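# Line up four amber plastic pieces before the press ram

## Task

Place all four amber plastic pieces flat on the press table, stepped face upward, forming a single straight line that is centred in front of the ram and runs parallel to the table's front edge. The pieces go end to end with roughly a two-finger-wide gap between each neighbouring pair, and every piece has its stepped end on your left when you face the press.

## Robot and tools

ROBOT. There are two arms, left_arm and right_arm. Each carries an identical five-finger right hand, so the two hands are not mirrored. Scene frame: the origin lies on the floor (z = 0) below the midpoint between the arm bases, which stand 0.90 m higher. +x points forward, the direction both arms face. +z points up. left_arm sits on the +y side, which need not match the image sides.

HAND POINT. Each arm is steered by a point 0.05 m in front of the palm. Its +z runs along the straight fingers, +y comes out of the palm, and +x runs across the palm away from the thumb. Straight fingertips end 0.06 to 0.07 m past the point along +z, about 0.06 m behind it along -y. A bracket on the little-finger side of the wrist can strike things. With the hand level, the wrist may sit below the point and reach the table first.

execute_actions(actions, cameras). actions is a list of actions. Each action is a table of up to 15 rows, one row per 1/30 s step. A short table keeps repeating its last row until step 15. Every row has 28 numbers in [-1, 1], always covering both arms. Numbers 1-6 are left_arm dx, dy, dz, rx, ry, rz. Numbers 7-14 are the left hand: little, ring, middle, index, thumb_bend, thumb_turn, force_limit, speed. Numbers 15-28 repeat that layout for right_arm and the right hand. Pose numbers are offsets along scene axes, not poses. Each row is measured from the arm's Hand target as it was when the action began, not from the previous row. Scale: 1.0 equals 0.6 m, or 180 degrees for rx, ry, rz, which together form one rotation vector. Rotations pivot about the Hand target position. Six zeros means the arm is asked for nothing new. The hand numbers are absolute targets, not offsets. For each finger, +1 is straight/open and -1 is curled. For thumb_bend, +1 is straight. For thumb_turn, +1 is beside the palm and -1 is opposite the fingers. force_limit runs linearly from about 0 N at -1 to 10 N at +1 (15 N for the two thumb motors). speed climbs from nearly 0 at -1 to full at +0.48 and stays full above that. No hand number means "unchanged": to leave a hand alone, resend its last executed eight numbers. Before any row has run, use hand_measured plus hand_force_limit and hand_speed. cameras takes a list of names, ["all"] or []. Images come back by default only when actions is empty.

move(target, speed, blend, stop_force, zero, blocking, cameras). target is either one 28-number row or a list of up to 15 such rows. Every row is an offset from the same starting Hand targets, with the same scaling as above. Each hand point follows a straight line to its target. It does not avoid obstacles or the other arm, and it lags more at higher speed. speed is the top path speed in m/s, from 0.002 to 3.2, default 0.25. Turns are limited to twice that value in rad/s. blend is a corner radius in metres; 0 stops at each target. stop_force (4 to 120 N, shared by both arms) ends an arm's path once its wrist sensor feels that much push against the motion. Use it slowly, around 0.005 m/s, for touching down. It is unreliable while the hand turns, and every row must then use the same hand numbers. zero (default true) re-zeros the sensor before the move. blocking=false returns early and cannot be combined with stop_force. A whole move is capped at 10 s. The result's "move:" line reports done, off_target, moving, held or fault, along with limits such as paced (the pose was clipped) or held (a check withheld steps).

wait(seconds): 0 to 3600 s, sends nothing new. stop(): brakes a running move. zoom_image(camera, region): region is [x0, y0, x1, y1] in pixels of that camera's latest image, at most 504 by 504. show_instructions(): shows the reference image. zero_wrist_force(arm): arm is "left_arm" or "right_arm". finished_scene(scene=1): ends the scene permanently.

CAMERAS: cam_spot_left and cam_spot_right are fixed, 896x504. cam_left_wrist and cam_right_wrist are fisheye, 672x504. Calibration data is supplied for projecting image points.

RESULTS. end_effector_position is in metres in the scene frame. Orientation is given as end_effector_quat_wxyz. Velocities are in m/s and rad/s and are omitted while joints are at rest. Hand target is the last commanded pose after clipping, and the next offsets count from it. A hand often rests a little short of it; resend the remaining gap as an offset. hand_measured, hand_stopped_by (moving, target, force, stalled, fault) and hand_load_n list six values in motor order. hand_load_n falling to about 0 signals a lost grip. Wrist force and Wrist torque are expressed in the hand's own axes, plus the peak seen since the last reading. Joint torques and motor temperatures are also listed, and a MOTOR HOT line appears at 70 °C.

GRIPPING. With the thumb fully opposed, the hand can wrap around items roughly 0.035 to 0.065 m thick. A thumb-to-index pinch can hold light items, up to about 0.08 m. For a gentle grip, close with speed at or below -0.94 and a low force_limit. To squeeze harder, raise force_limit and send a target closed further than hand_measured. To release, send a target more open than hand_measured.

LIMITS. Commanded orientation is clipped to within 32 degrees of the measured one on each step. Keep the wrist away from its own base axis, or the move is refused or swings the elbow. The arms are stiff, so aiming even a little past firm contact can trigger a fault. An external force of about 150 N, or a joint torque over its limit, halts that arm for 10 s. A motor reaching 85 °C brakes its arm for 30 to 60 s. A clearance check holds back commands that bring the arms too near each other, but it does not stop fingers.

AVOID. Don't drop parts, even a few millimetres. Don't open a hand while the part is still moving. Avoid slams, hard hits on fixed things and hard presses. Never let one hand close on the other hand's fingers or press the arms together. Don't twist or overload the fingers. Don't leave the arms stretched out under load. Finish only once the pieces stay in place without the robot, since a loose piece may occasionally be nudged.

Each tool is called after "Call:" as name(argument=value, ...), one argument or row to a line, values as JSON.

Reference images:

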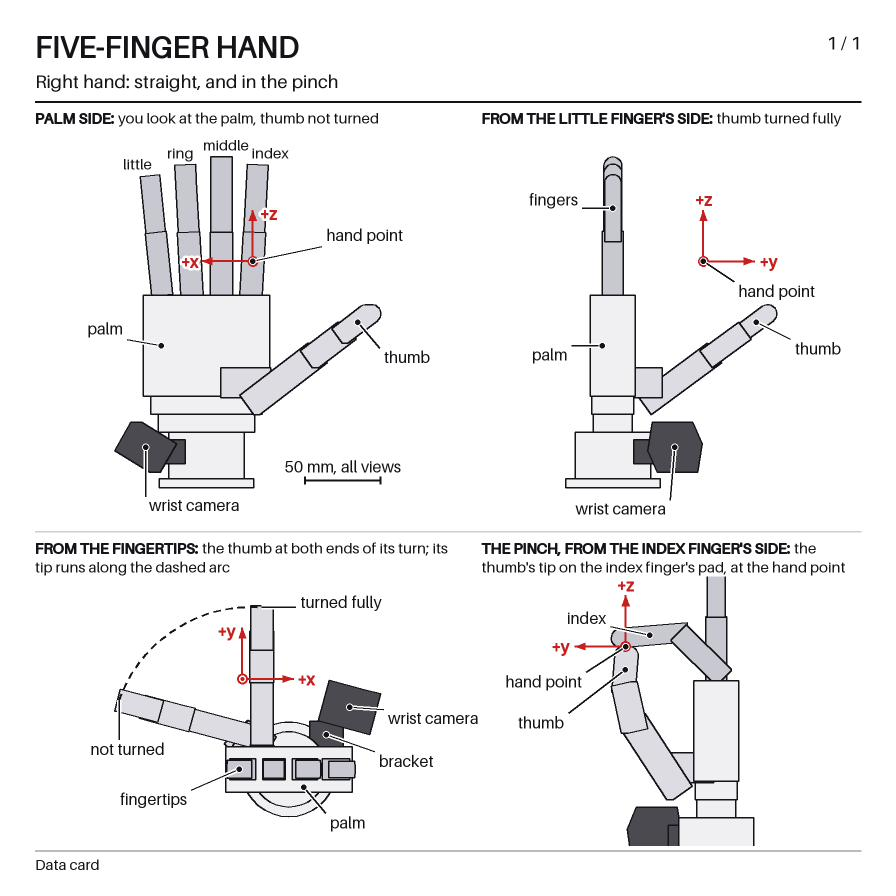

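## Session

Call:
execute_actions(
  actions=[],
)

Scene clock: 0.00 s.
left_arm: end_effector_position=(+0.1545, +0.5761, +1.2582) hand_measured=(+1.000, +1.000, +1.000, +1.000, +1.000, +1.000) hand_load_n=(+0.0, +0.0, +0.0, +0.0, +0.0, +0.5) hand_stopped_by=(target, target, target, target, target, target) hand_force_limit=0.00 hand_speed=-0.80 end_effector_quat_wxyz=(-0.097, -0.080, +0.931, -0.344) | right_arm: end_effector_position=(+0.2027, -0.5751, +1.2706) hand_measured=(+1.000, +1.000, +1.000, +1.000, +1.000, +1.000) hand_load_n=(+0.0, +0.0, +0.0, +0.0, +0.0, +0.0) hand_stopped_by=(target, target, target, target, target, target) hand_force_limit=0.00 hand_speed=-0.80 end_effector_quat_wxyz=(-0.056, +0.054, +0.931, -0.356)
Joint positions: left_arm=[-0.128 -2.06 2.282 1.402 2.3 -1.851] | right_arm=[-0.349 -2.06 2.229 1.279 2.3 -1.851]
Joint velocities: within noise
Joint torques (N m): no reading
Motor temperatures (°C): left_arm=[34 31 33 39 40 40] | right_arm=[38 28 34 41 42 43]
Wrist force (N): no reading
Wrist torque (N m): no reading
Wrist force, peak (N): no reading
Hand target: left_arm +0.1545, +0.5761, +1.2582; -0.097, -0.080, +0.931, -0.344 | right_arm +0.2027, -0.5751, +1.2706; -0.056, +0.054, +0.931, -0.356

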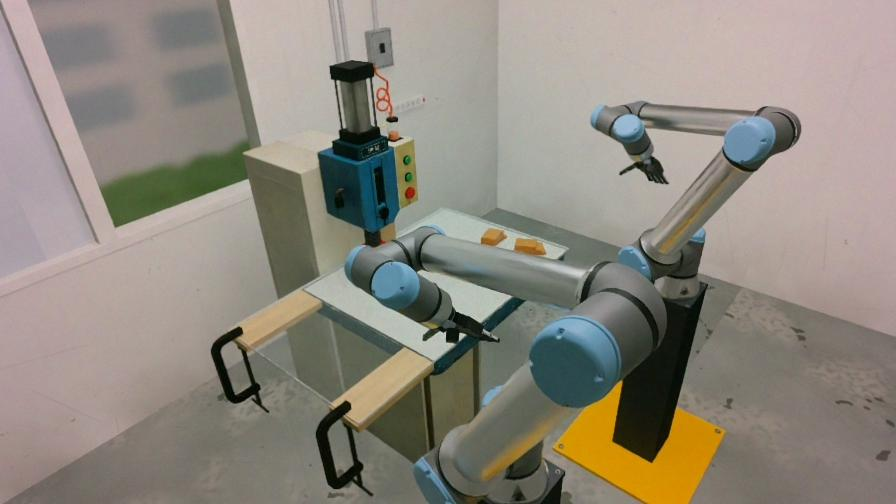

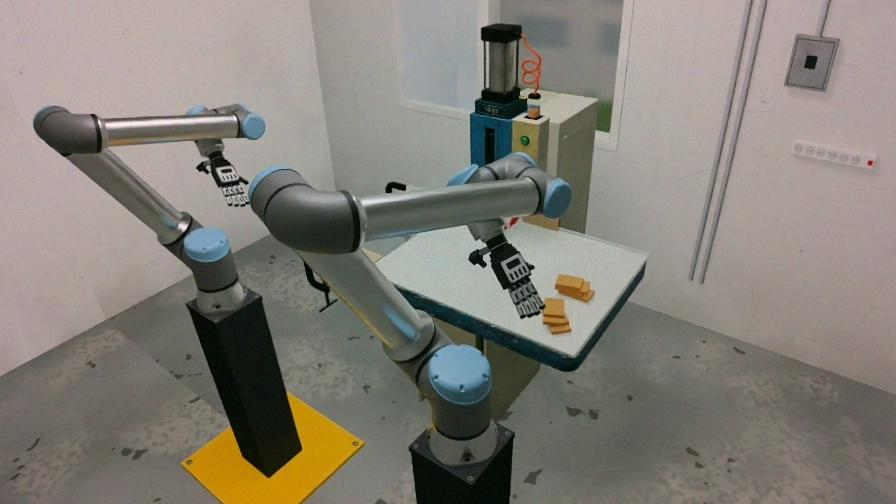

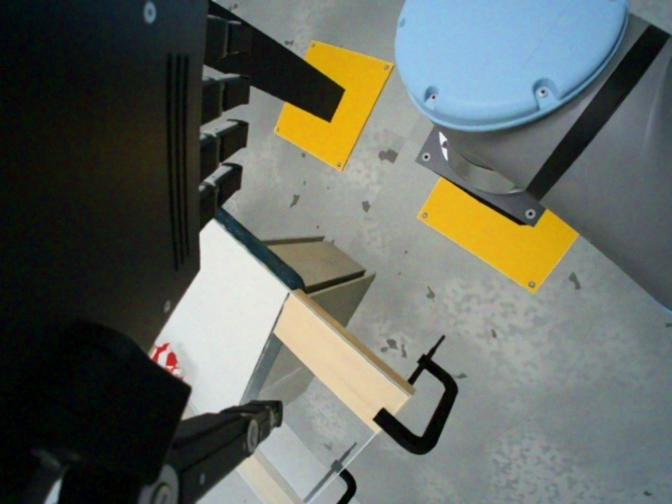

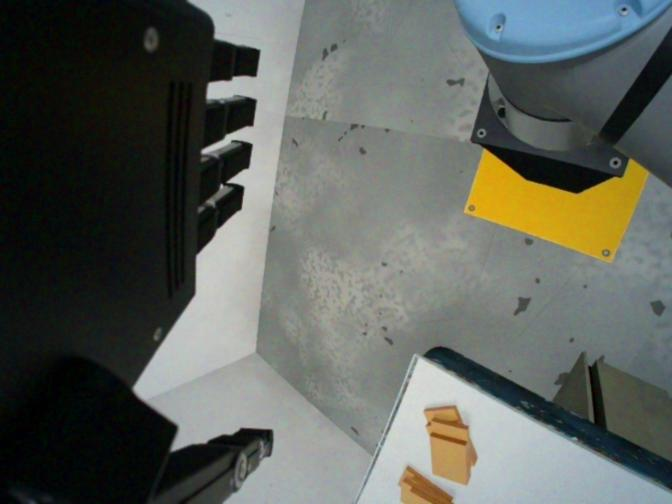

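Call:
zoom_image(
  camera="cam_spot_right",
  region=[500, 240, 660, 360],
)

Call:
zoom_image(
  camera="cam_right_wrist",
  region=[340, 370, 520, 504],
)

Call:
zoom_image(
  camera="cam_spot_left",
  region=[440, 200, 600, 320],
)

Call:
zoom_image(
  camera="cam_spot_right",
  region=[360, 20, 660, 380],
)

Scaled by 3.150.

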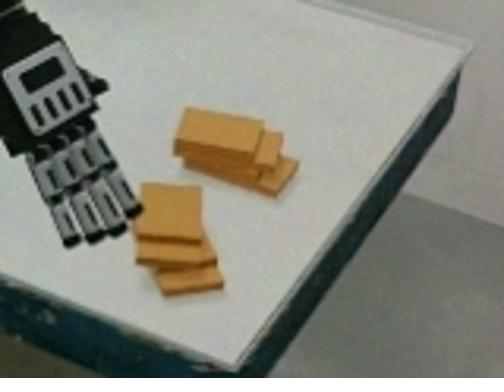

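Scaled by 2.800 from the camera's image (finer frame: 960x720).

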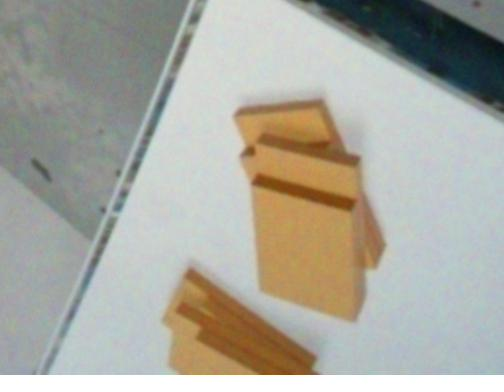

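Scaled by 3.150.

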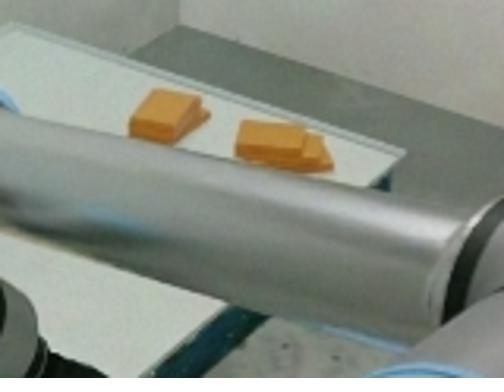

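Scaled by 1.400.

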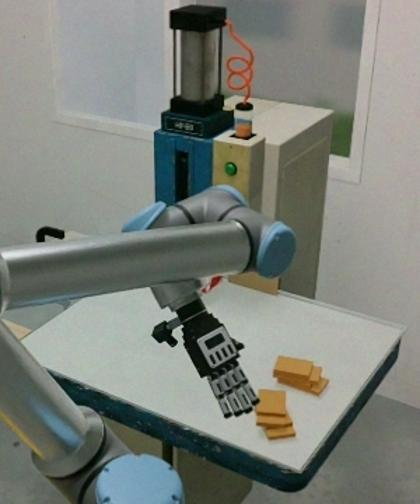

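Call:
move(
  target=[0.55,-0.60,0.07,0.2242,-0.0632,-0.0521,1,1,1,1,1,1,0,-0.8,0.4955,0.125,-0.118,0.2321,-0.0365,0.0352,1,1,1,1,1,1,0,-0.8],
  speed=0.3,
  cameras=["all"],
)

Scene clock: 33.27 s.
left_arm: end_effector_position=(+0.4844, +0.2161, +1.3002) hand_measured=(+1.000, +1.000, +1.000, +1.000, +1.000, +1.000) hand_load_n=(+0.0, +0.0, +0.0, +0.0, +0.0, +0.0) hand_stopped_by=(target, target, target, target, target, target) hand_force_limit=0.00 hand_speed=-0.80 end_effector_quat_wxyz=(+0.000, +0.000, +1.000, +0.000) | right_arm: end_effector_position=(+0.4999, -0.5002, +1.1998) hand_measured=(+1.000, +1.000, +1.000, +1.000, +1.000, +1.000) hand_load_n=(+0.0, +0.0, +0.0, +0.0, -0.5, +0.0) hand_stopped_by=(target, target, target, target, target, target) hand_force_limit=0.00 hand_speed=-0.80 end_effector_quat_wxyz=(+0.000, +0.000, +1.000, +0.000)
Joint positions: left_arm=[-1.01 -1.35 1.546 1.374 1.57 -2.581] | right_arm=[-0.402 -1.521 1.927 1.164 1.571 -1.974]
Joint torques (N m): left_arm=[12.02 -36.83 -50.68 6.3 -1.3 4.4] | right_arm=[20.69 -31.72 -49.83 1.04 -2.7 -3.48]
Wrist force (N): left_arm=[-1.1 0.3 -0.8] | right_arm=[0.2 -0.7 0.2]
Wrist torque (N m): left_arm=[0.02 0.17 -0.18] | right_arm=[-0.06 -0.05 0.11]
Wrist force, peak (N): left_arm=[-2.1 -1.4 -1.0] | right_arm=[-1.0 -0.6 0.5]
Hand target: left_arm +0.4845, +0.2161, +1.3002; +0.000, +0.000, +1.000, +0.000 | right_arm +0.5000, -0.5001, +1.1998; +0.000, +0.000, +1.000, +0.000
Off the commanded pose: left_arm 0.000 m, 0 deg | right_arm 0.000 m, 0 deg.
move: done
cam_left_wrist: T_world_to_cam=[[-0.23143, 0.97283, 0.00676, -0.10848], [0.82539, 0.19266, 0.53068, -1.13764], [0.51496, 0.1284, -0.84755, 0.94419]] pos_world=[0.42767, 0.20348, 1.4047]
cam_right_wrist: T_world_to_cam=[[-0.27095, 0.96257, -0.00682, 0.62542], [0.84399, 0.24096, 0.47918, -0.86733], [0.46289, 0.12408, -0.87769, 0.99247]] pos_world=[0.44207, -0.51616, 1.29095]

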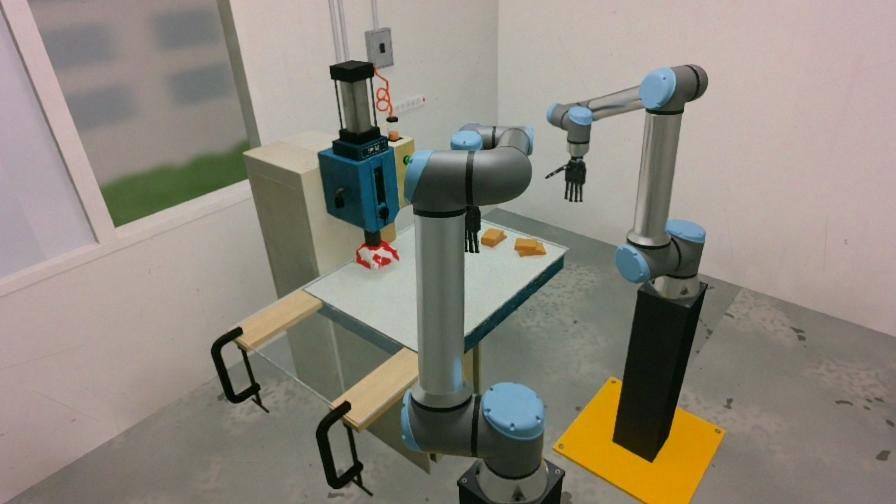

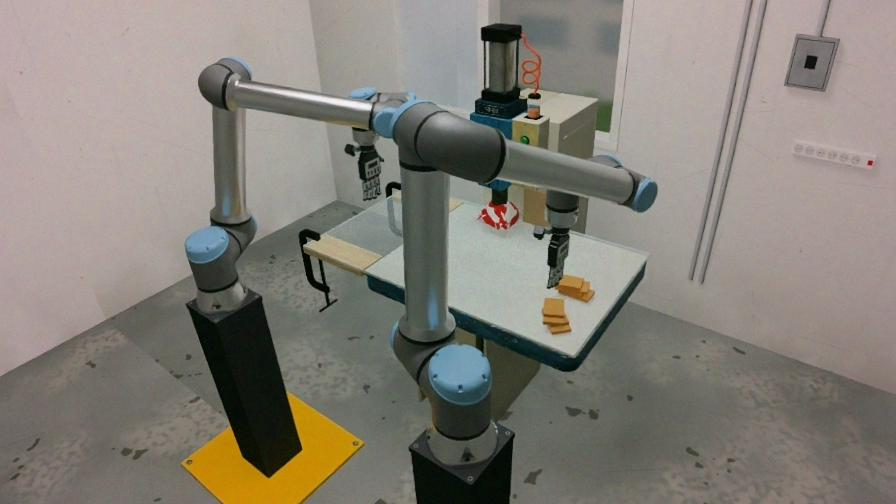

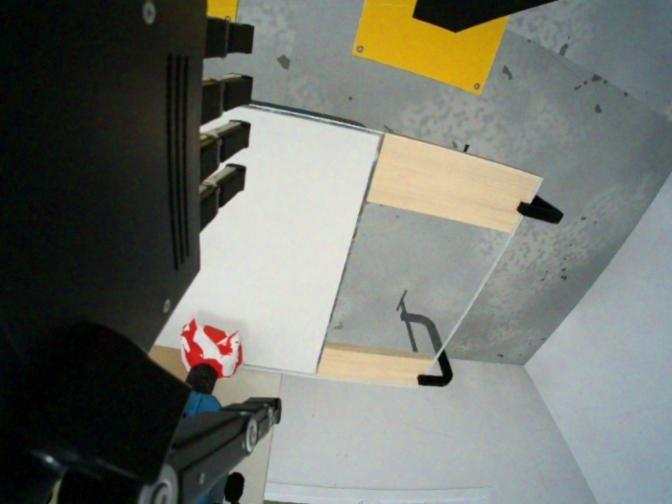

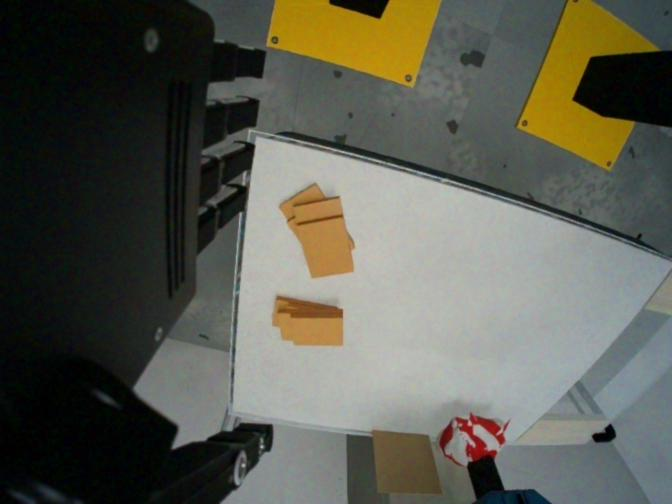

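Call:
zoom_image(
  camera="cam_right_wrist",
  region=[230, 150, 400, 370],
)

Call:
zoom_image(
  camera="cam_spot_left",
  region=[460, 200, 580, 280],
)

Call:
zoom_image(
  camera="cam_spot_right",
  region=[520, 260, 620, 350],
)

Call:
zoom_image(
  camera="cam_spot_right",
  region=[420, 150, 620, 290],
)

Scaled by 2.291 from the camera's image (finer frame: 960x720).

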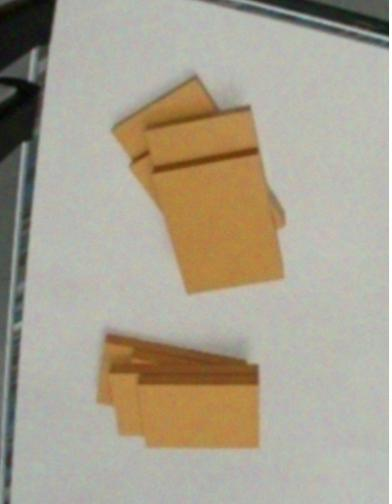

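Scaled by 4.200.

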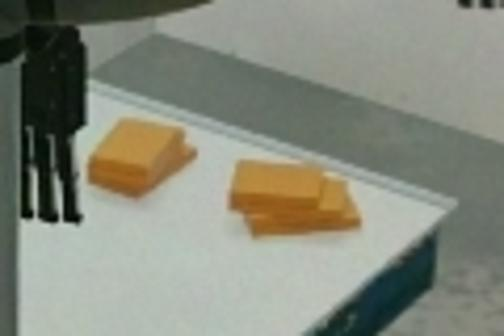

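Scaled by 5.040.

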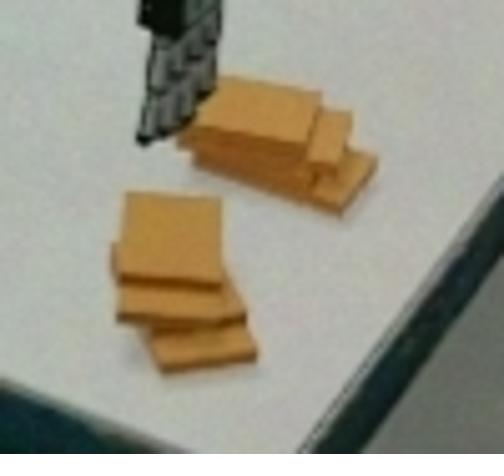

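Scaled by 2.520.

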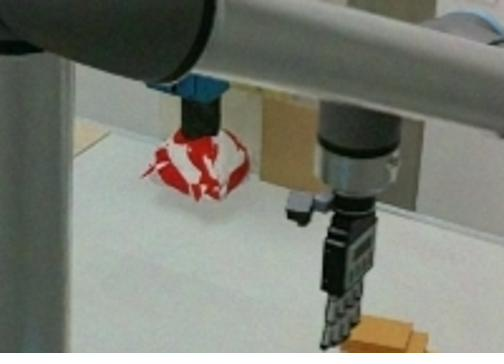

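Call:
move(
  target=[0,0,0,0,0,0,1,1,1,1,1,1,0,-0.8,0.05,0,-0.2167,0,0,0,1,1,1,1,1,1,0,-0.8],
  speed=0.25,
  cameras=["cam_right_wrist"],
)

Call:
zoom_image(
  camera="cam_right_wrist",
  region=[230, 100, 430, 400],
)

Scene clock: 55.70 s.
left_arm: end_effector_position=(+0.4845, +0.2161, +1.3002) hand_measured=(+1.000, +1.000, +1.000, +1.000, +1.000, +1.000) hand_load_n=(+0.0, +0.0, +0.0, +0.0, +0.0, +0.0) hand_stopped_by=(target, target, target, target, target, target) hand_force_limit=0.00 hand_speed=-0.80 end_effector_quat_wxyz=(+0.000, +0.000, +1.000, +0.000) | right_arm: end_effector_position=(+0.5299, -0.5001, +1.0699) hand_measured=(+1.000, +1.000, +1.000, +1.000, +1.000, +1.000) hand_load_n=(+0.0, +0.0, +0.0, +0.0, -0.5, +0.0) hand_stopped_by=(target, target, target, target, target, target) hand_force_limit=0.00 hand_speed=-0.80 end_effector_quat_wxyz=(+0.000, +0.000, +1.000, +0.000)
Joint positions: left_arm=[-1.01 -1.35 1.546 1.375 1.57 -2.581] | right_arm=[-0.377 -1.357 1.999 0.928 1.57 -1.948]
Joint torques (N m): left_arm=[11.92 -39.57 -50.44 6.33 -1.57 4.17] | right_arm=[19.74 -40.43 -17.39 1.49 0.8 4.41]
Wrist force (N): left_arm=[-1.5 0.5 -0.9] | right_arm=[0.0 -0.7 0.3]
Wrist torque (N m): left_arm=[0.05 0.23 -0.19] | right_arm=[-0.07 -0.01 -0.18]
Wrist force, peak (N): left_arm=[-1.5 0.6 -1.1] | right_arm=[-0.6 -1.1 1.8]
Hand target: left_arm +0.4845, +0.2161, +1.3002; +0.000, +0.000, +1.000, +0.000 | right_arm +0.5300, -0.5001, +1.0698; +0.000, +0.000, +1.000, +0.000
Off the commanded pose: left_arm 0.000 m, 0 deg | right_arm 0.000 m, 0 deg.
move: done
cam_right_wrist: T_world_to_cam=[[-0.27104, 0.96255, -0.00665, 0.63249], [0.84397, 0.24096, 0.47922, -0.83044], [0.46288, 0.12428, -0.87767, 0.86465]] pos_world=[0.47207, -0.51616, 1.16105]

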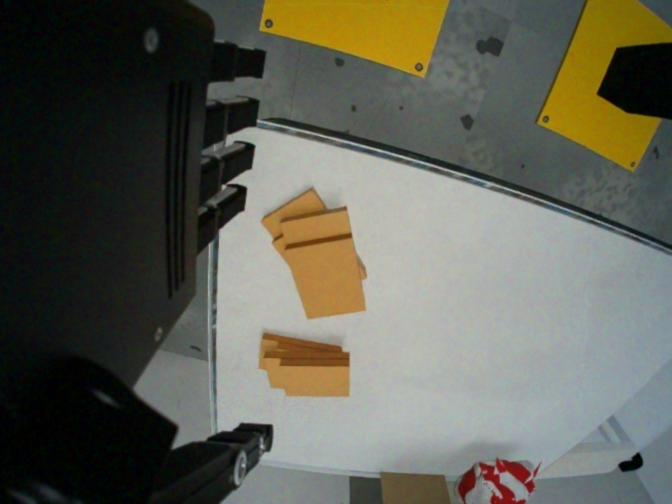

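Scaled by 1.680 from the camera's image (finer frame: 960x720).

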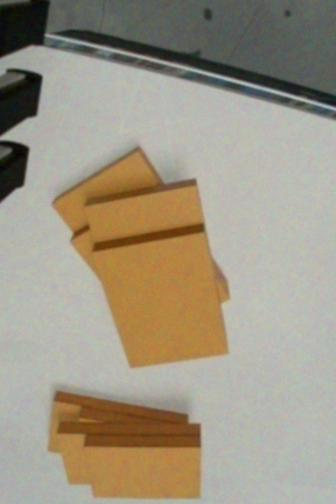

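Call:
move(
  target=[0,0,0,0,0,0,1,1,1,1,1,1,0,-0.8,-0.04,0.02,-0.12,0,0,0,1,1,1,1,1,1,0,-0.8],
  speed=0.25,
  cameras=["cam_right_wrist"],
)

Call:
zoom_image(
  camera="cam_right_wrist",
  region=[220, 150, 420, 400],
)

Scene clock: 61.83 s.
left_arm: end_effector_position=(+0.4845, +0.2161, +1.3002) hand_measured=(+1.000, +1.000, +1.000, +1.000, +1.000, +1.000) hand_load_n=(+0.0, +0.0, +0.0, +0.0, +0.0, +0.0) hand_stopped_by=(target, target, target, target, target, target) hand_force_limit=0.00 hand_speed=-0.80 end_effector_quat_wxyz=(+0.000, +0.000, +1.000, +0.000) | right_arm: end_effector_position=(+0.5060, -0.4882, +0.9979) hand_measured=(+1.000, +1.000, +1.000, +1.000, +1.000, +1.000) hand_load_n=(+0.0, -0.5, +0.0, +0.0, +0.0, +0.0) hand_stopped_by=(target, target, target, target, target, target) hand_force_limit=0.00 hand_speed=-0.80 end_effector_quat_wxyz=(+0.000, +0.000, +1.000, +0.000)
Joint positions: left_arm=[-1.01 -1.35 1.546 1.375 1.57 -2.581] | right_arm=[-0.372 -1.306 2.098 0.778 1.57 -1.943]
Joint torques (N m): left_arm=[10.75 -37.09 -49.77 6.8 -1.17 4.17] | right_arm=[18.82 -42.43 -13.73 2.04 -2.34 4.36]
Wrist force (N): left_arm=[-1.3 0.2 -1.0] | right_arm=[-0.3 -0.4 0.4]
Wrist torque (N m): left_arm=[0.03 0.19 -0.19] | right_arm=[-0.02 0.04 -0.18]
Wrist force, peak (N): left_arm=[-1.5 0.4 -1.4] | right_arm=[-0.7 -0.5 -1.2]
Hand target: left_arm +0.4845, +0.2161, +1.3002; +0.000, +0.000, +1.000, +0.000 | right_arm +0.5060, -0.4881, +0.9978; +0.000, +0.000, +1.000, +0.000
Off the commanded pose: left_arm 0.000 m, 0 deg | right_arm 0.000 m, 0 deg.
move: done
cam_right_wrist: T_world_to_cam=[[-0.27099, 0.96256, -0.00673, 0.61406], [0.84398, 0.24096, 0.4792, -0.77864], [0.46288, 0.12418, -0.87768, 0.81099]] pos_world=[0.44817, -0.50416, 1.08905]

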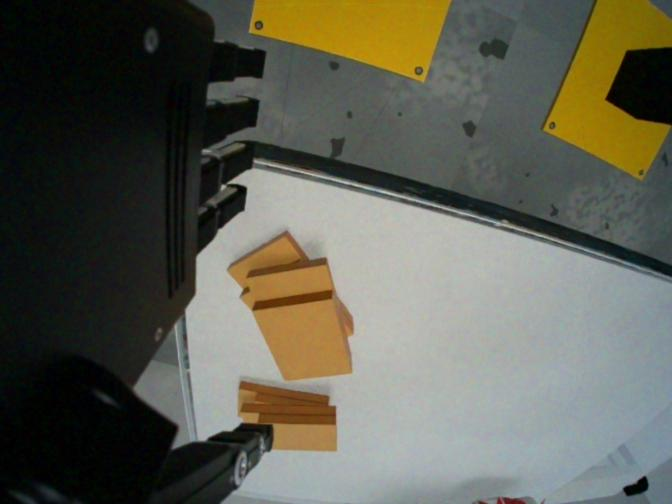

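Scaled by 2.016 from the camera's image (finer frame: 960x720).

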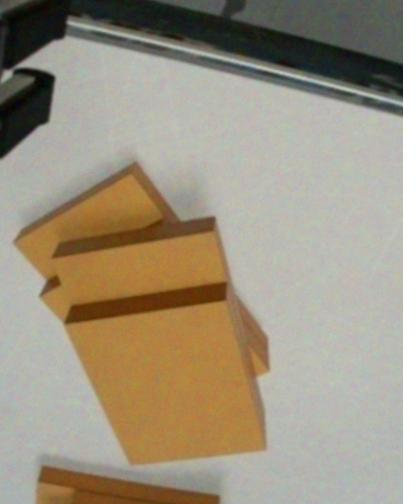

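Call:
move(
  target=[0,0,0,0,0,0,1,1,1,1,1,1,0,-0.8,0.2567,0.1133,0.10,0,0,0,1,1,1,1,1,1,0,-0.8],
  speed=0.25,
  cameras=["cam_right_wrist"],
)

Call:
zoom_image(
  camera="cam_right_wrist",
  region=[220, 150, 420, 400],
)

Scene clock: 66.50 s.
left_arm: end_effector_position=(+0.4845, +0.2161, +1.3002) hand_measured=(+1.000, +1.000, +1.000, +1.000, +1.000, +1.000) hand_load_n=(+0.0, +0.0, +0.0, +0.0, +0.0, +0.0) hand_stopped_by=(target, target, target, target, target, target) hand_force_limit=0.00 hand_speed=-0.80 end_effector_quat_wxyz=(+0.000, +0.000, +1.000, +0.000) | right_arm: end_effector_position=(+0.6599, -0.4202, +1.0577) hand_measured=(+1.000, +1.000, +1.000, +1.000, +1.000, +1.000) hand_load_n=(+0.0, +0.0, +0.0, +0.0, +0.0, +0.0) hand_stopped_by=(target, target, target, target, target, target) hand_force_limit=0.00 hand_speed=-0.80 end_effector_quat_wxyz=(+0.000, +0.000, +1.000, +0.000)
Joint positions: left_arm=[-1.01 -1.35 1.546 1.375 1.57 -2.581] | right_arm=[-0.169 -1.149 1.732 0.987 1.571 -1.74]
Joint torques (N m): left_arm=[10.98 -40.32 -49.7 6.61 -1.06 4.18] | right_arm=[16.75 -58.94 -44.35 6.93 3.37 4.04]
Wrist force (N): left_arm=[-1.2 0.3 -0.7] | right_arm=[0.0 -0.7 0.0]
Wrist torque (N m): left_arm=[0.01 0.17 -0.18] | right_arm=[-0.03 0.01 -0.16]
Wrist force, peak (N): left_arm=[-1.5 0.6 -1.1] | right_arm=[1.2 -1.3 0.8]
Hand target: left_arm +0.4845, +0.2161, +1.3002; +0.000, +0.000, +1.000, +0.000 | right_arm +0.6600, -0.4202, +1.0578; +0.000, +0.000, +1.000, +0.000
Off the commanded pose: left_arm 0.000 m, 0 deg | right_arm 0.000 m, 0 deg.
move: done
cam_right_wrist: T_world_to_cam=[[-0.27104, 0.96255, -0.00665, 0.59064], [0.84397, 0.24096, 0.47922, -0.95363], [0.46288, 0.12428, -0.87767, 0.78391]] pos_world=[0.60207, -0.43616, 1.14895]

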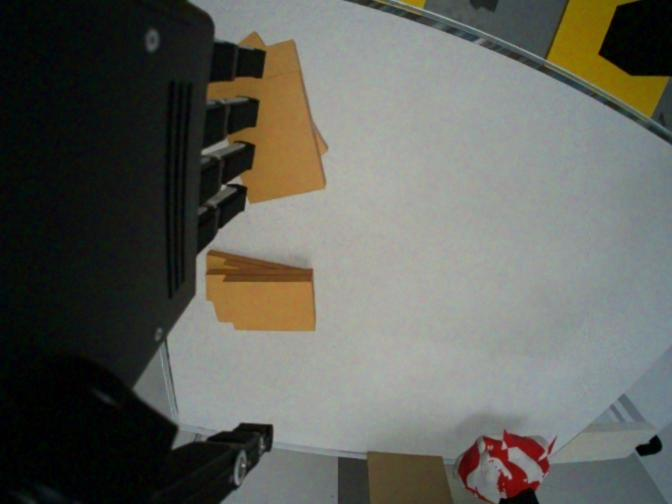

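Scaled by 2.016 from the camera's image (finer frame: 960x720).

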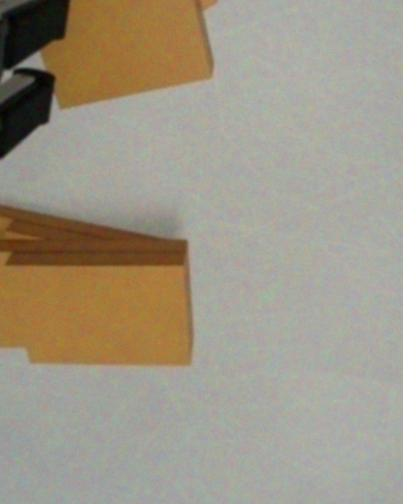

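Call:
zoom_image(
  camera="cam_right_wrist",
  region=[200, 235, 330, 345],
)

Scaled by 3.877 from the camera's image (finer frame: 960x720).

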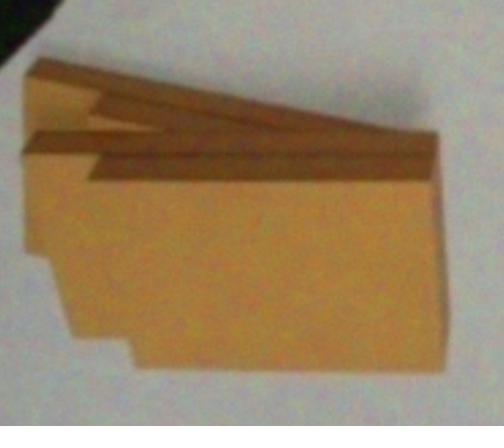

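Call:
move(
  target=[0,0.38,0,0,0,0,1,1,1,1,1,1,0,-0.8,-0.1,0.333,0.09,-0.2303,-0.2303,0.4606,1,1,0.5,0.5,1,-1,-0.4,0],
  speed=0.25,
  cameras=["all"],
)

Scene clock: 119.27 s.
left_arm: end_effector_position=(+0.4845, +0.4440, +1.3002) hand_measured=(+1.000, +1.000, +1.000, +1.000, +1.000, +1.000) hand_load_n=(+0.0, +0.0, +0.0, +0.0, -0.5, +0.0) hand_stopped_by=(target, target, target, target, target, target) hand_force_limit=0.00 hand_speed=-0.80 end_effector_quat_wxyz=(+0.000, +0.000, +1.000, +0.000) | right_arm: end_effector_position=(+0.6000, -0.2204, +1.1118) hand_measured=(+1.000, +1.000, +0.500, +0.500, +1.000, -1.000) hand_load_n=(+0.0, +0.0, +0.0, +0.0, +0.0, +0.0) hand_stopped_by=(target, target, target, target, target, target) hand_force_limit=-0.40 hand_speed=0.00 end_effector_quat_wxyz=(-0.316, +0.633, -0.632, +0.316)
Joint positions: left_arm=[-0.72 -1.55 1.772 1.348 1.57 -2.291] | right_arm=[0.272 -1.473 1.976 0.158 1.787 -2.976]
Joint torques (N m): left_arm=[12.25 -44.37 -30.82 1.89 2.75 4.02] | right_arm=[20.9 -61.84 -24.07 -2.24 -2.33 -3.12]
Wrist force (N): left_arm=[-1.2 0.3 -0.7] | right_arm=[-0.3 -0.4 -0.2]
Wrist torque (N m): left_arm=[-0.01 0.17 -0.18] | right_arm=[-0.09 0.06 0.06]
Wrist force, peak (N): left_arm=[-1.8 0.5 -0.9] | right_arm=[-0.1 -1.4 0.6]
Hand target: left_arm +0.4845, +0.4441, +1.3002; +0.000, +0.000, +1.000, +0.000 | right_arm +0.6000, -0.2204, +1.1118; -0.316, +0.633, -0.632, +0.316
Off the commanded pose: left_arm 0.000 m, 0 deg | right_arm 0.000 m, 0 deg.
move: done
cam_left_wrist: T_world_to_cam=[[-0.23153, 0.9728, 0.00693, -0.33043], [0.82537, 0.19266, 0.53071, -1.18168], [0.51494, 0.12859, -0.84752, 0.91475]] pos_world=[0.42777, 0.43148, 1.4047]
cam_right_wrist: T_world_to_cam=[[-0.5723, -0.27087, -0.77402, 1.14456], [-0.52778, 0.84407, 0.09485, 0.40625], [0.62763, 0.46279, -0.62602, 0.53017]] pos_world=[0.5367, -0.27823, 1.17927]

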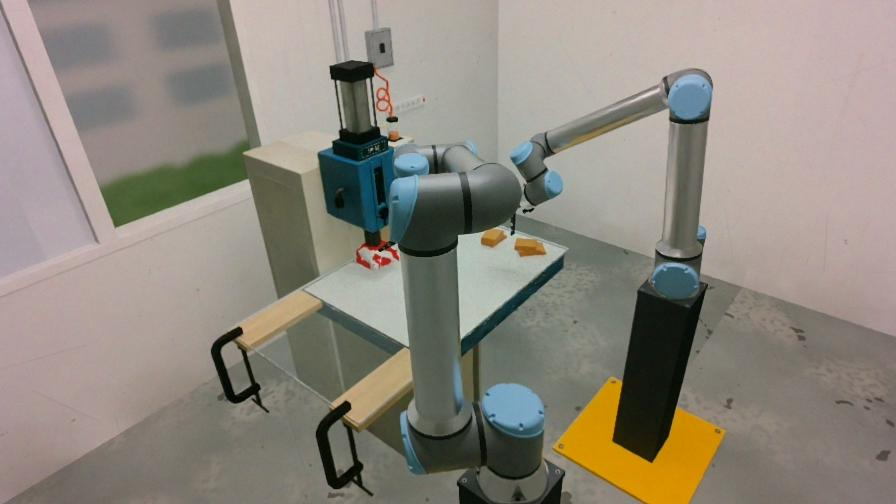

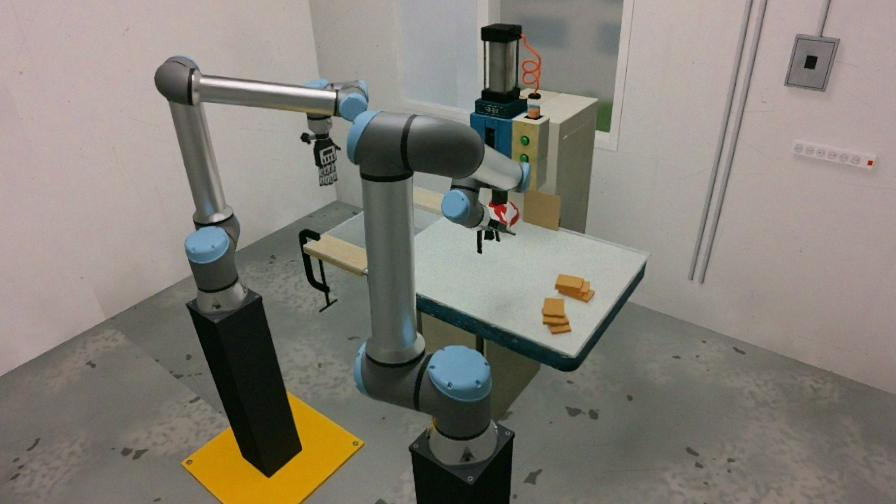

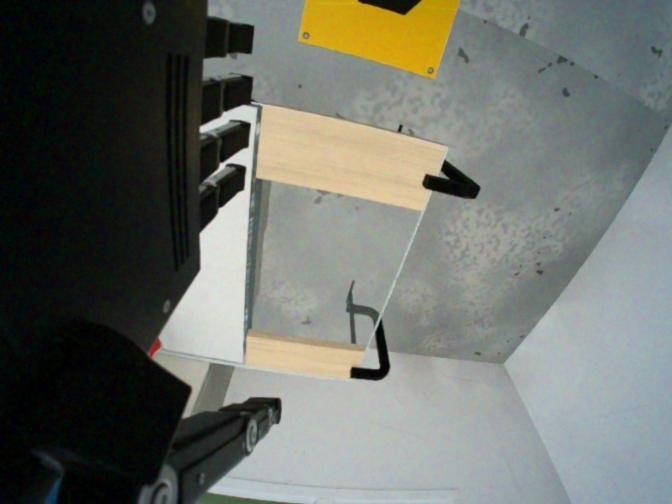

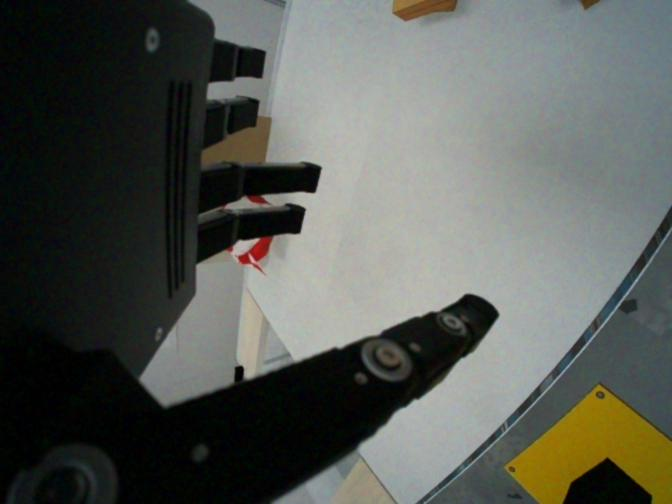

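Call:
move(
  target=[0,0,0,0,0,0,1,1,1,1,1,1,0,-0.8,0,0,-0.295,0,0,0,1,1,0.5,0.5,1,-1,-0.4,0],
  speed=0.25,
)

Call:
move(
  target=[0,0,0,0,0,0,1,1,1,1,1,1,0,-0.8,0,0,-0.15,0,0,0,1,1,0.5,0.5,1,-1,-0.4,0],
  speed=0.015,
  stop_force=4,
  cameras=["cam_right_wrist","cam_spot_right"],
)

Scene clock: 123.07 s.
left_arm: end_effector_position=(+0.4845, +0.4441, +1.3002) hand_measured=(+1.000, +1.000, +1.000, +1.000, +1.000, +1.000) hand_load_n=(+0.0, +0.0, +0.0, +0.0, +0.0, +0.0) hand_stopped_by=(target, target, target, target, target, target) hand_force_limit=0.00 hand_speed=-0.80 end_effector_quat_wxyz=(+0.000, +0.000, +1.000, +0.000) | right_arm: end_effector_position=(+0.6000, -0.2204, +0.9349) hand_measured=(+1.000, +1.000, +0.500, +0.500, +1.000, -1.000) hand_load_n=(+0.0, +0.0, +0.0, +0.0, +0.0, +0.0) hand_stopped_by=(target, target, target, target, target, target) hand_force_limit=-0.40 hand_speed=0.00 end_effector_quat_wxyz=(-0.316, +0.633, -0.632, +0.316)
Joint positions: left_arm=[-0.72 -1.55 1.772 1.348 1.57 -2.291] | right_arm=[0.272 -1.269 2.115 -0.184 1.787 -2.976]
Joint torques (N m): left_arm=[12.98 -44.66 -31.4 2.04 2.24 4.25] | right_arm=[20.13 -43.86 -15.42 -1.31 3.51 1.67]
Wrist force (N): left_arm=[-1.4 0.2 -1.0] | right_arm=[-0.5 -0.4 0.1]
Wrist torque (N m): left_arm=[-0.01 0.22 -0.21] | right_arm=[-0.08 0.09 0.05]
Wrist force, peak (N): left_arm=[-1.5 0.7 -1.3] | right_arm=[-0.2 -1.7 -1.0]
Hand target: left_arm +0.4845, +0.4441, +1.3002; +0.000, +0.000, +1.000, +0.000 | right_arm +0.6000, -0.2204, +0.9348; -0.316, +0.633, -0.632, +0.316
Off the commanded pose: left_arm 0.000 m, 0 deg | right_arm 0.000 m, 0 deg.
move: done

Scene clock: 128.17 s.
left_arm: end_effector_position=(+0.4845, +0.4441, +1.3002) hand_measured=(+1.000, +1.000, +1.000, +1.000, +1.000, +1.000) hand_load_n=(+0.0, +0.0, +0.0, +0.0, -0.5, +0.0) hand_stopped_by=(target, target, target, target, target, target) hand_force_limit=0.00 hand_speed=-0.80 end_effector_quat_wxyz=(+0.000, +0.000, +1.000, +0.000) | right_arm: end_effector_position=(+0.6000, -0.2204, +0.8808) hand_measured=(+1.000, +1.000, +0.500, +0.500, +1.000, -1.000) hand_load_n=(+0.0, +0.0, +0.0, +0.0, +0.0, +0.0) hand_stopped_by=(target, target, target, target, target, target) hand_force_limit=-0.40 hand_speed=0.00 end_effector_quat_wxyz=(-0.316, +0.633, -0.632, +0.316)
Joint positions: left_arm=[-0.72 -1.55 1.772 1.348 1.57 -2.291] | right_arm=[0.272 -1.188 2.139 -0.289 1.787 -2.976]
Joint torques (N m): left_arm=[9.56 -45.2 -30.6 1.97 2.29 3.86] | right_arm=[9.36 -67.81 -36.58 3.66 -1.73 0.55]
Wrist force (N): left_arm=[-1.2 0.5 -1.1] | right_arm=[0.2 -4.1 -4.8]
Wrist torque (N m): left_arm=[0.05 0.20 -0.18] | right_arm=[0.17 0.05 0.01]
Wrist force, peak (N): left_arm=[-1.7 0.6 -1.3] | right_arm=[1.0 -14.2 -18.8]
Hand target: left_arm +0.4845, +0.4441, +1.3002; +0.000, +0.000, +1.000, +0.000 | right_arm +0.6000, -0.2204, +0.8808; -0.316, +0.633, -0.632, +0.316 (not the last commanded pose)
Off the commanded pose: left_arm 0.000 m, 0 deg | right_arm 0.036 m, 0 deg.
move: contact (right_arm)
cam_right_wrist: T_world_to_cam=[[-0.57216, -0.27113, -0.77402, 0.96563], [-0.52803, 0.84393, 0.09471, 0.42839], [0.62754, 0.4629, -0.62603, 0.38564]] pos_world=[0.5367, -0.27823, 0.94827]
Images, in order (width x height): cam_spot_right 896x504, cam_right_wrist 672x504.

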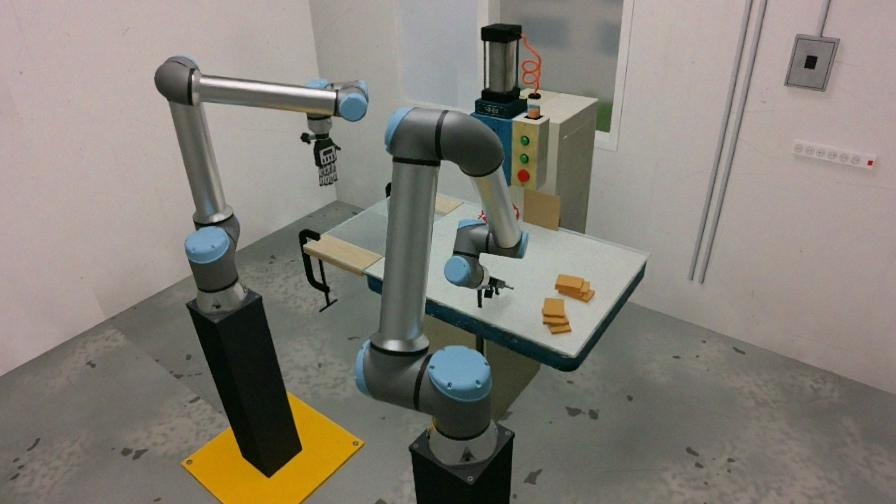

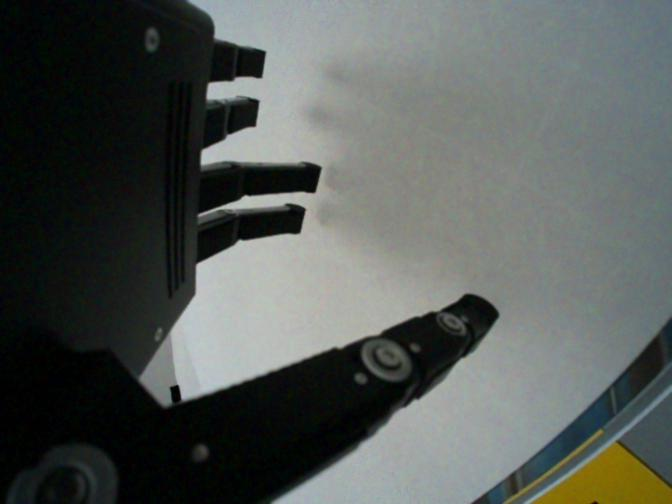

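Call:
move(
  target=[
    [0,0,0,0,0,0,1,1,1,1,1,1,0,-0.8,0,0,0.282,0,0,0,1,1,0.5,0.5,1,-1,-0.4,0],
    [0,0,0,0,0,0,1,1,1,1,1,1,0,-0.8,0.034,-0.437,0.282,0,0,0.6422,1,1,0.5,0.5,1,-1,-0.4,0],
  ],
  speed=0.3,
  blend=0.05,
  cameras=["cam_right_wrist","cam_spot_right","cam_spot_left"],
)

Scene clock: 151.67 s.
left_arm: end_effector_position=(+0.4845, +0.4441, +1.3002) hand_measured=(+1.000, +1.000, +1.000, +1.000, +1.000, +1.000) hand_load_n=(+0.0, +0.0, +0.0, +0.0, +0.0, +0.0) hand_stopped_by=(target, target, target, target, target, target) hand_force_limit=0.00 hand_speed=-0.80 end_effector_quat_wxyz=(+0.000, +0.000, +1.000, +0.000) | right_arm: end_effector_position=(+0.6204, -0.4825, +1.0500) hand_measured=(+1.000, +1.000, +0.500, +0.500, +1.000, -1.000) hand_load_n=(+0.0, +0.0, +0.0, +0.0, +0.0, +0.0) hand_stopped_by=(target, target, target, target, target, target) hand_force_limit=-0.40 hand_speed=0.00 end_effector_quat_wxyz=(-0.436, +0.872, +0.198, -0.099)
Joint positions: left_arm=[-0.72 -1.55 1.772 1.348 1.57 -2.291] | right_arm=[-0.35 -0.91 1.658 1.585 0.978 -5.753]
Joint torques (N m): left_arm=[11.74 -41.74 -30 2.09 2.19 3.88] | right_arm=[20.36 -76.36 -40.64 6.32 2.5 -3.89]
Wrist force (N): left_arm=[-1.3 0.2 -1.1] | right_arm=[0.0 -0.4 -0.2]
Wrist torque (N m): left_arm=[0.00 0.20 -0.20] | right_arm=[-0.07 0.02 0.06]
Wrist force, peak (N): left_arm=[-1.8 0.3 -1.4] | right_arm=[-0.2 -4.4 -5.1]
Hand target: left_arm +0.4845, +0.4441, +1.3002; +0.000, +0.000, +1.000, +0.000 | right_arm +0.6204, -0.4826, +1.0500; -0.436, +0.872, +0.198, -0.099
Off the commanded pose: left_arm 0.000 m, 0 deg | right_arm 0.000 m, 0 deg.
move: done
cam_right_wrist: T_world_to_cam=[[0.49156, -0.39906, -0.77403, 0.31551], [-0.53328, -0.84062, 0.09473, -0.16526], [-0.68847, 0.36621, -0.62602, 1.36993]] pos_world=[0.69994, -0.51469, 1.11747]
Images, in order (width x height): cam_spot_left 896x504, cam_spot_right 896x504, cam_right_wrist 672x504.

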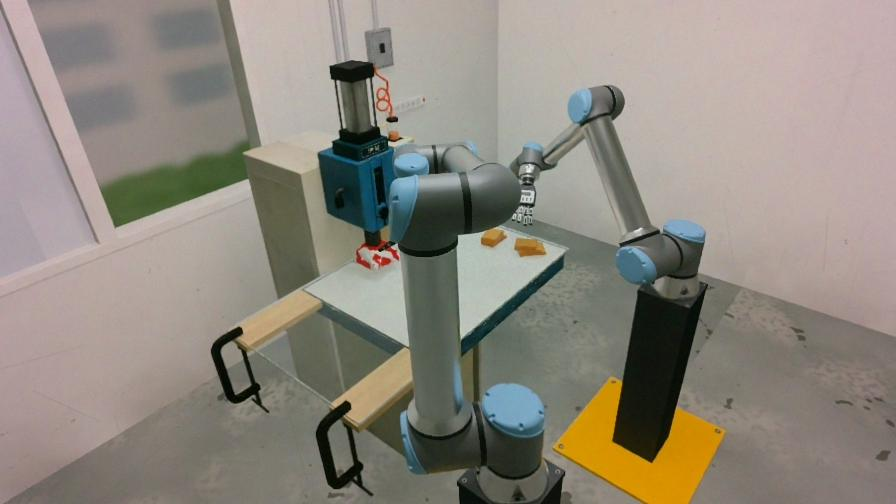

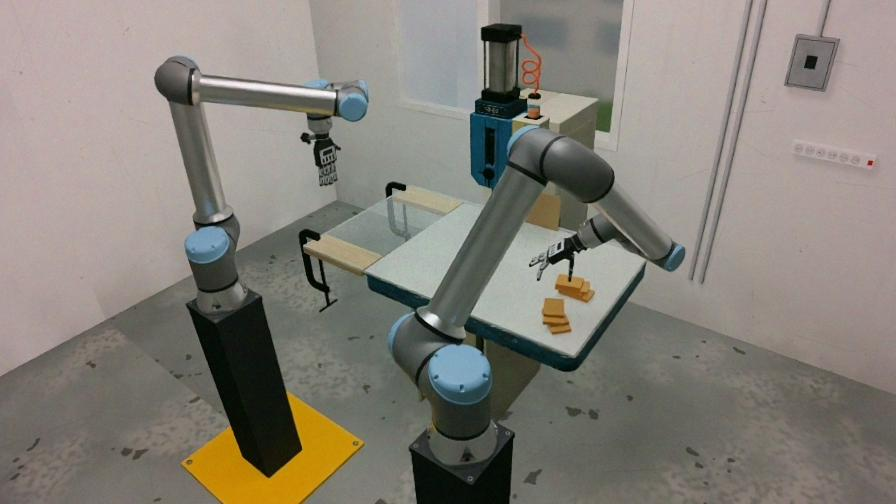

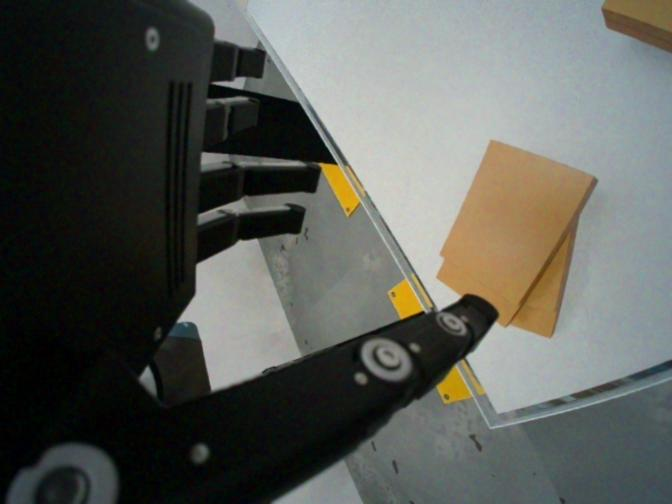

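Call:
move(
  target=[0,0,0,0,0,0,1,1,1,1,1,1,0,-0.8,0,0,-0.15,0,0,0,1,1,0.5,0.5,1,-1,-0.4,0],
  speed=0.2,
  cameras=["cam_right_wrist","cam_spot_right"],
)

Scene clock: 154.63 s.
left_arm: end_effector_position=(+0.4845, +0.4441, +1.3002) hand_measured=(+1.000, +1.000, +1.000, +1.000, +1.000, +1.000) hand_load_n=(+0.0, +0.0, +0.0, +0.0, +0.0, +0.0) hand_stopped_by=(target, target, target, target, target, target) hand_force_limit=0.00 hand_speed=-0.80 end_effector_quat_wxyz=(+0.000, +0.000, +1.000, +0.000) | right_arm: end_effector_position=(+0.6204, -0.4826, +0.9601) hand_measured=(+1.000, +1.000, +0.500, +0.500, +1.000, -1.000) hand_load_n=(+0.0, +0.0, +0.0, +0.5, +0.0, +0.5) hand_stopped_by=(target, target, target, target, target, target) hand_force_limit=-0.40 hand_speed=0.00 end_effector_quat_wxyz=(-0.436, +0.872, +0.199, -0.099)
Joint positions: left_arm=[-0.72 -1.55 1.772 1.348 1.57 -2.291] | right_arm=[-0.35 -0.804 1.671 1.465 0.978 -5.753]
Joint torques (N m): left_arm=[10.72 -43.64 -30.62 2.03 2.32 4.33] | right_arm=[2.56 -76.97 -38.11 0.86 -2.84 4.32]
Wrist force (N): left_arm=[-1.2 0.5 -1.3] | right_arm=[-0.1 -0.4 -0.4]
Wrist torque (N m): left_arm=[0.07 0.20 -0.17] | right_arm=[-0.05 0.03 0.01]
Wrist force, peak (N): left_arm=[-1.6 0.3 -1.2] | right_arm=[0.3 -1.6 -1.1]
Hand target: left_arm +0.4845, +0.4441, +1.3002; +0.000, +0.000, +1.000, +0.000 | right_arm +0.6204, -0.4826, +0.9600; -0.436, +0.872, +0.198, -0.099
Off the commanded pose: left_arm 0.000 m, 0 deg | right_arm 0.000 m, 0 deg.
move: done
cam_right_wrist: T_world_to_cam=[[0.49165, -0.39896, -0.77402, 0.2459], [-0.53306, -0.84076, 0.09476, -0.157], [-0.68857, 0.36601, -0.62603, 1.31362]] pos_world=[0.69993, -0.51469, 1.02757]
Images, in order (width x height): cam_spot_right 896x504, cam_right_wrist 672x504.

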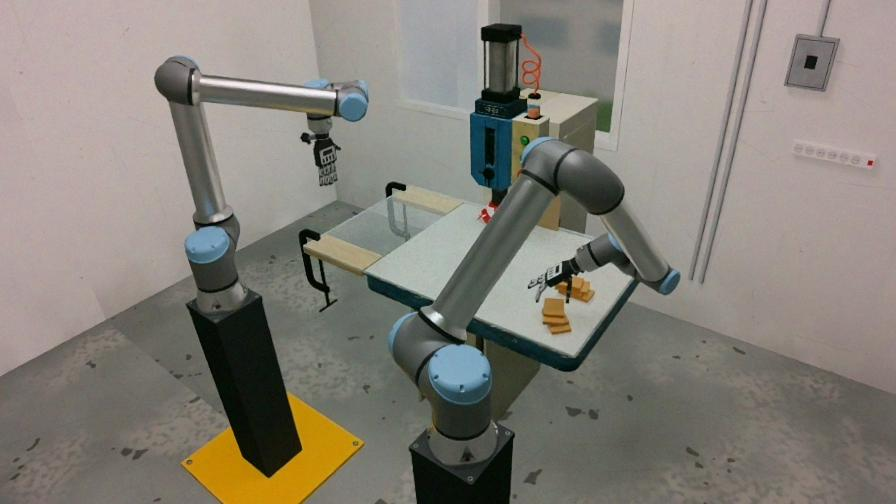

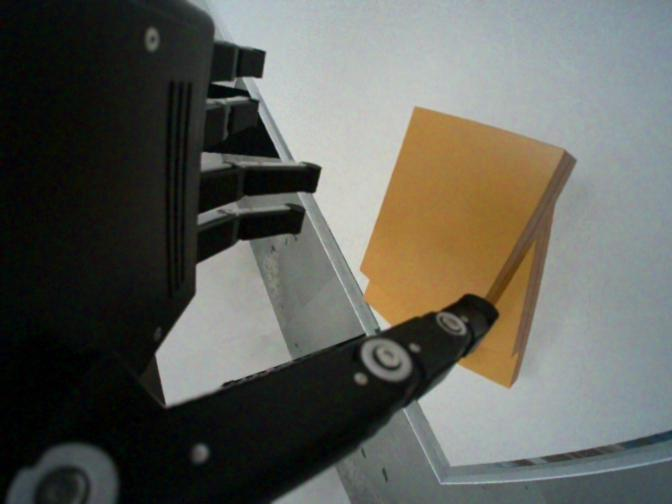

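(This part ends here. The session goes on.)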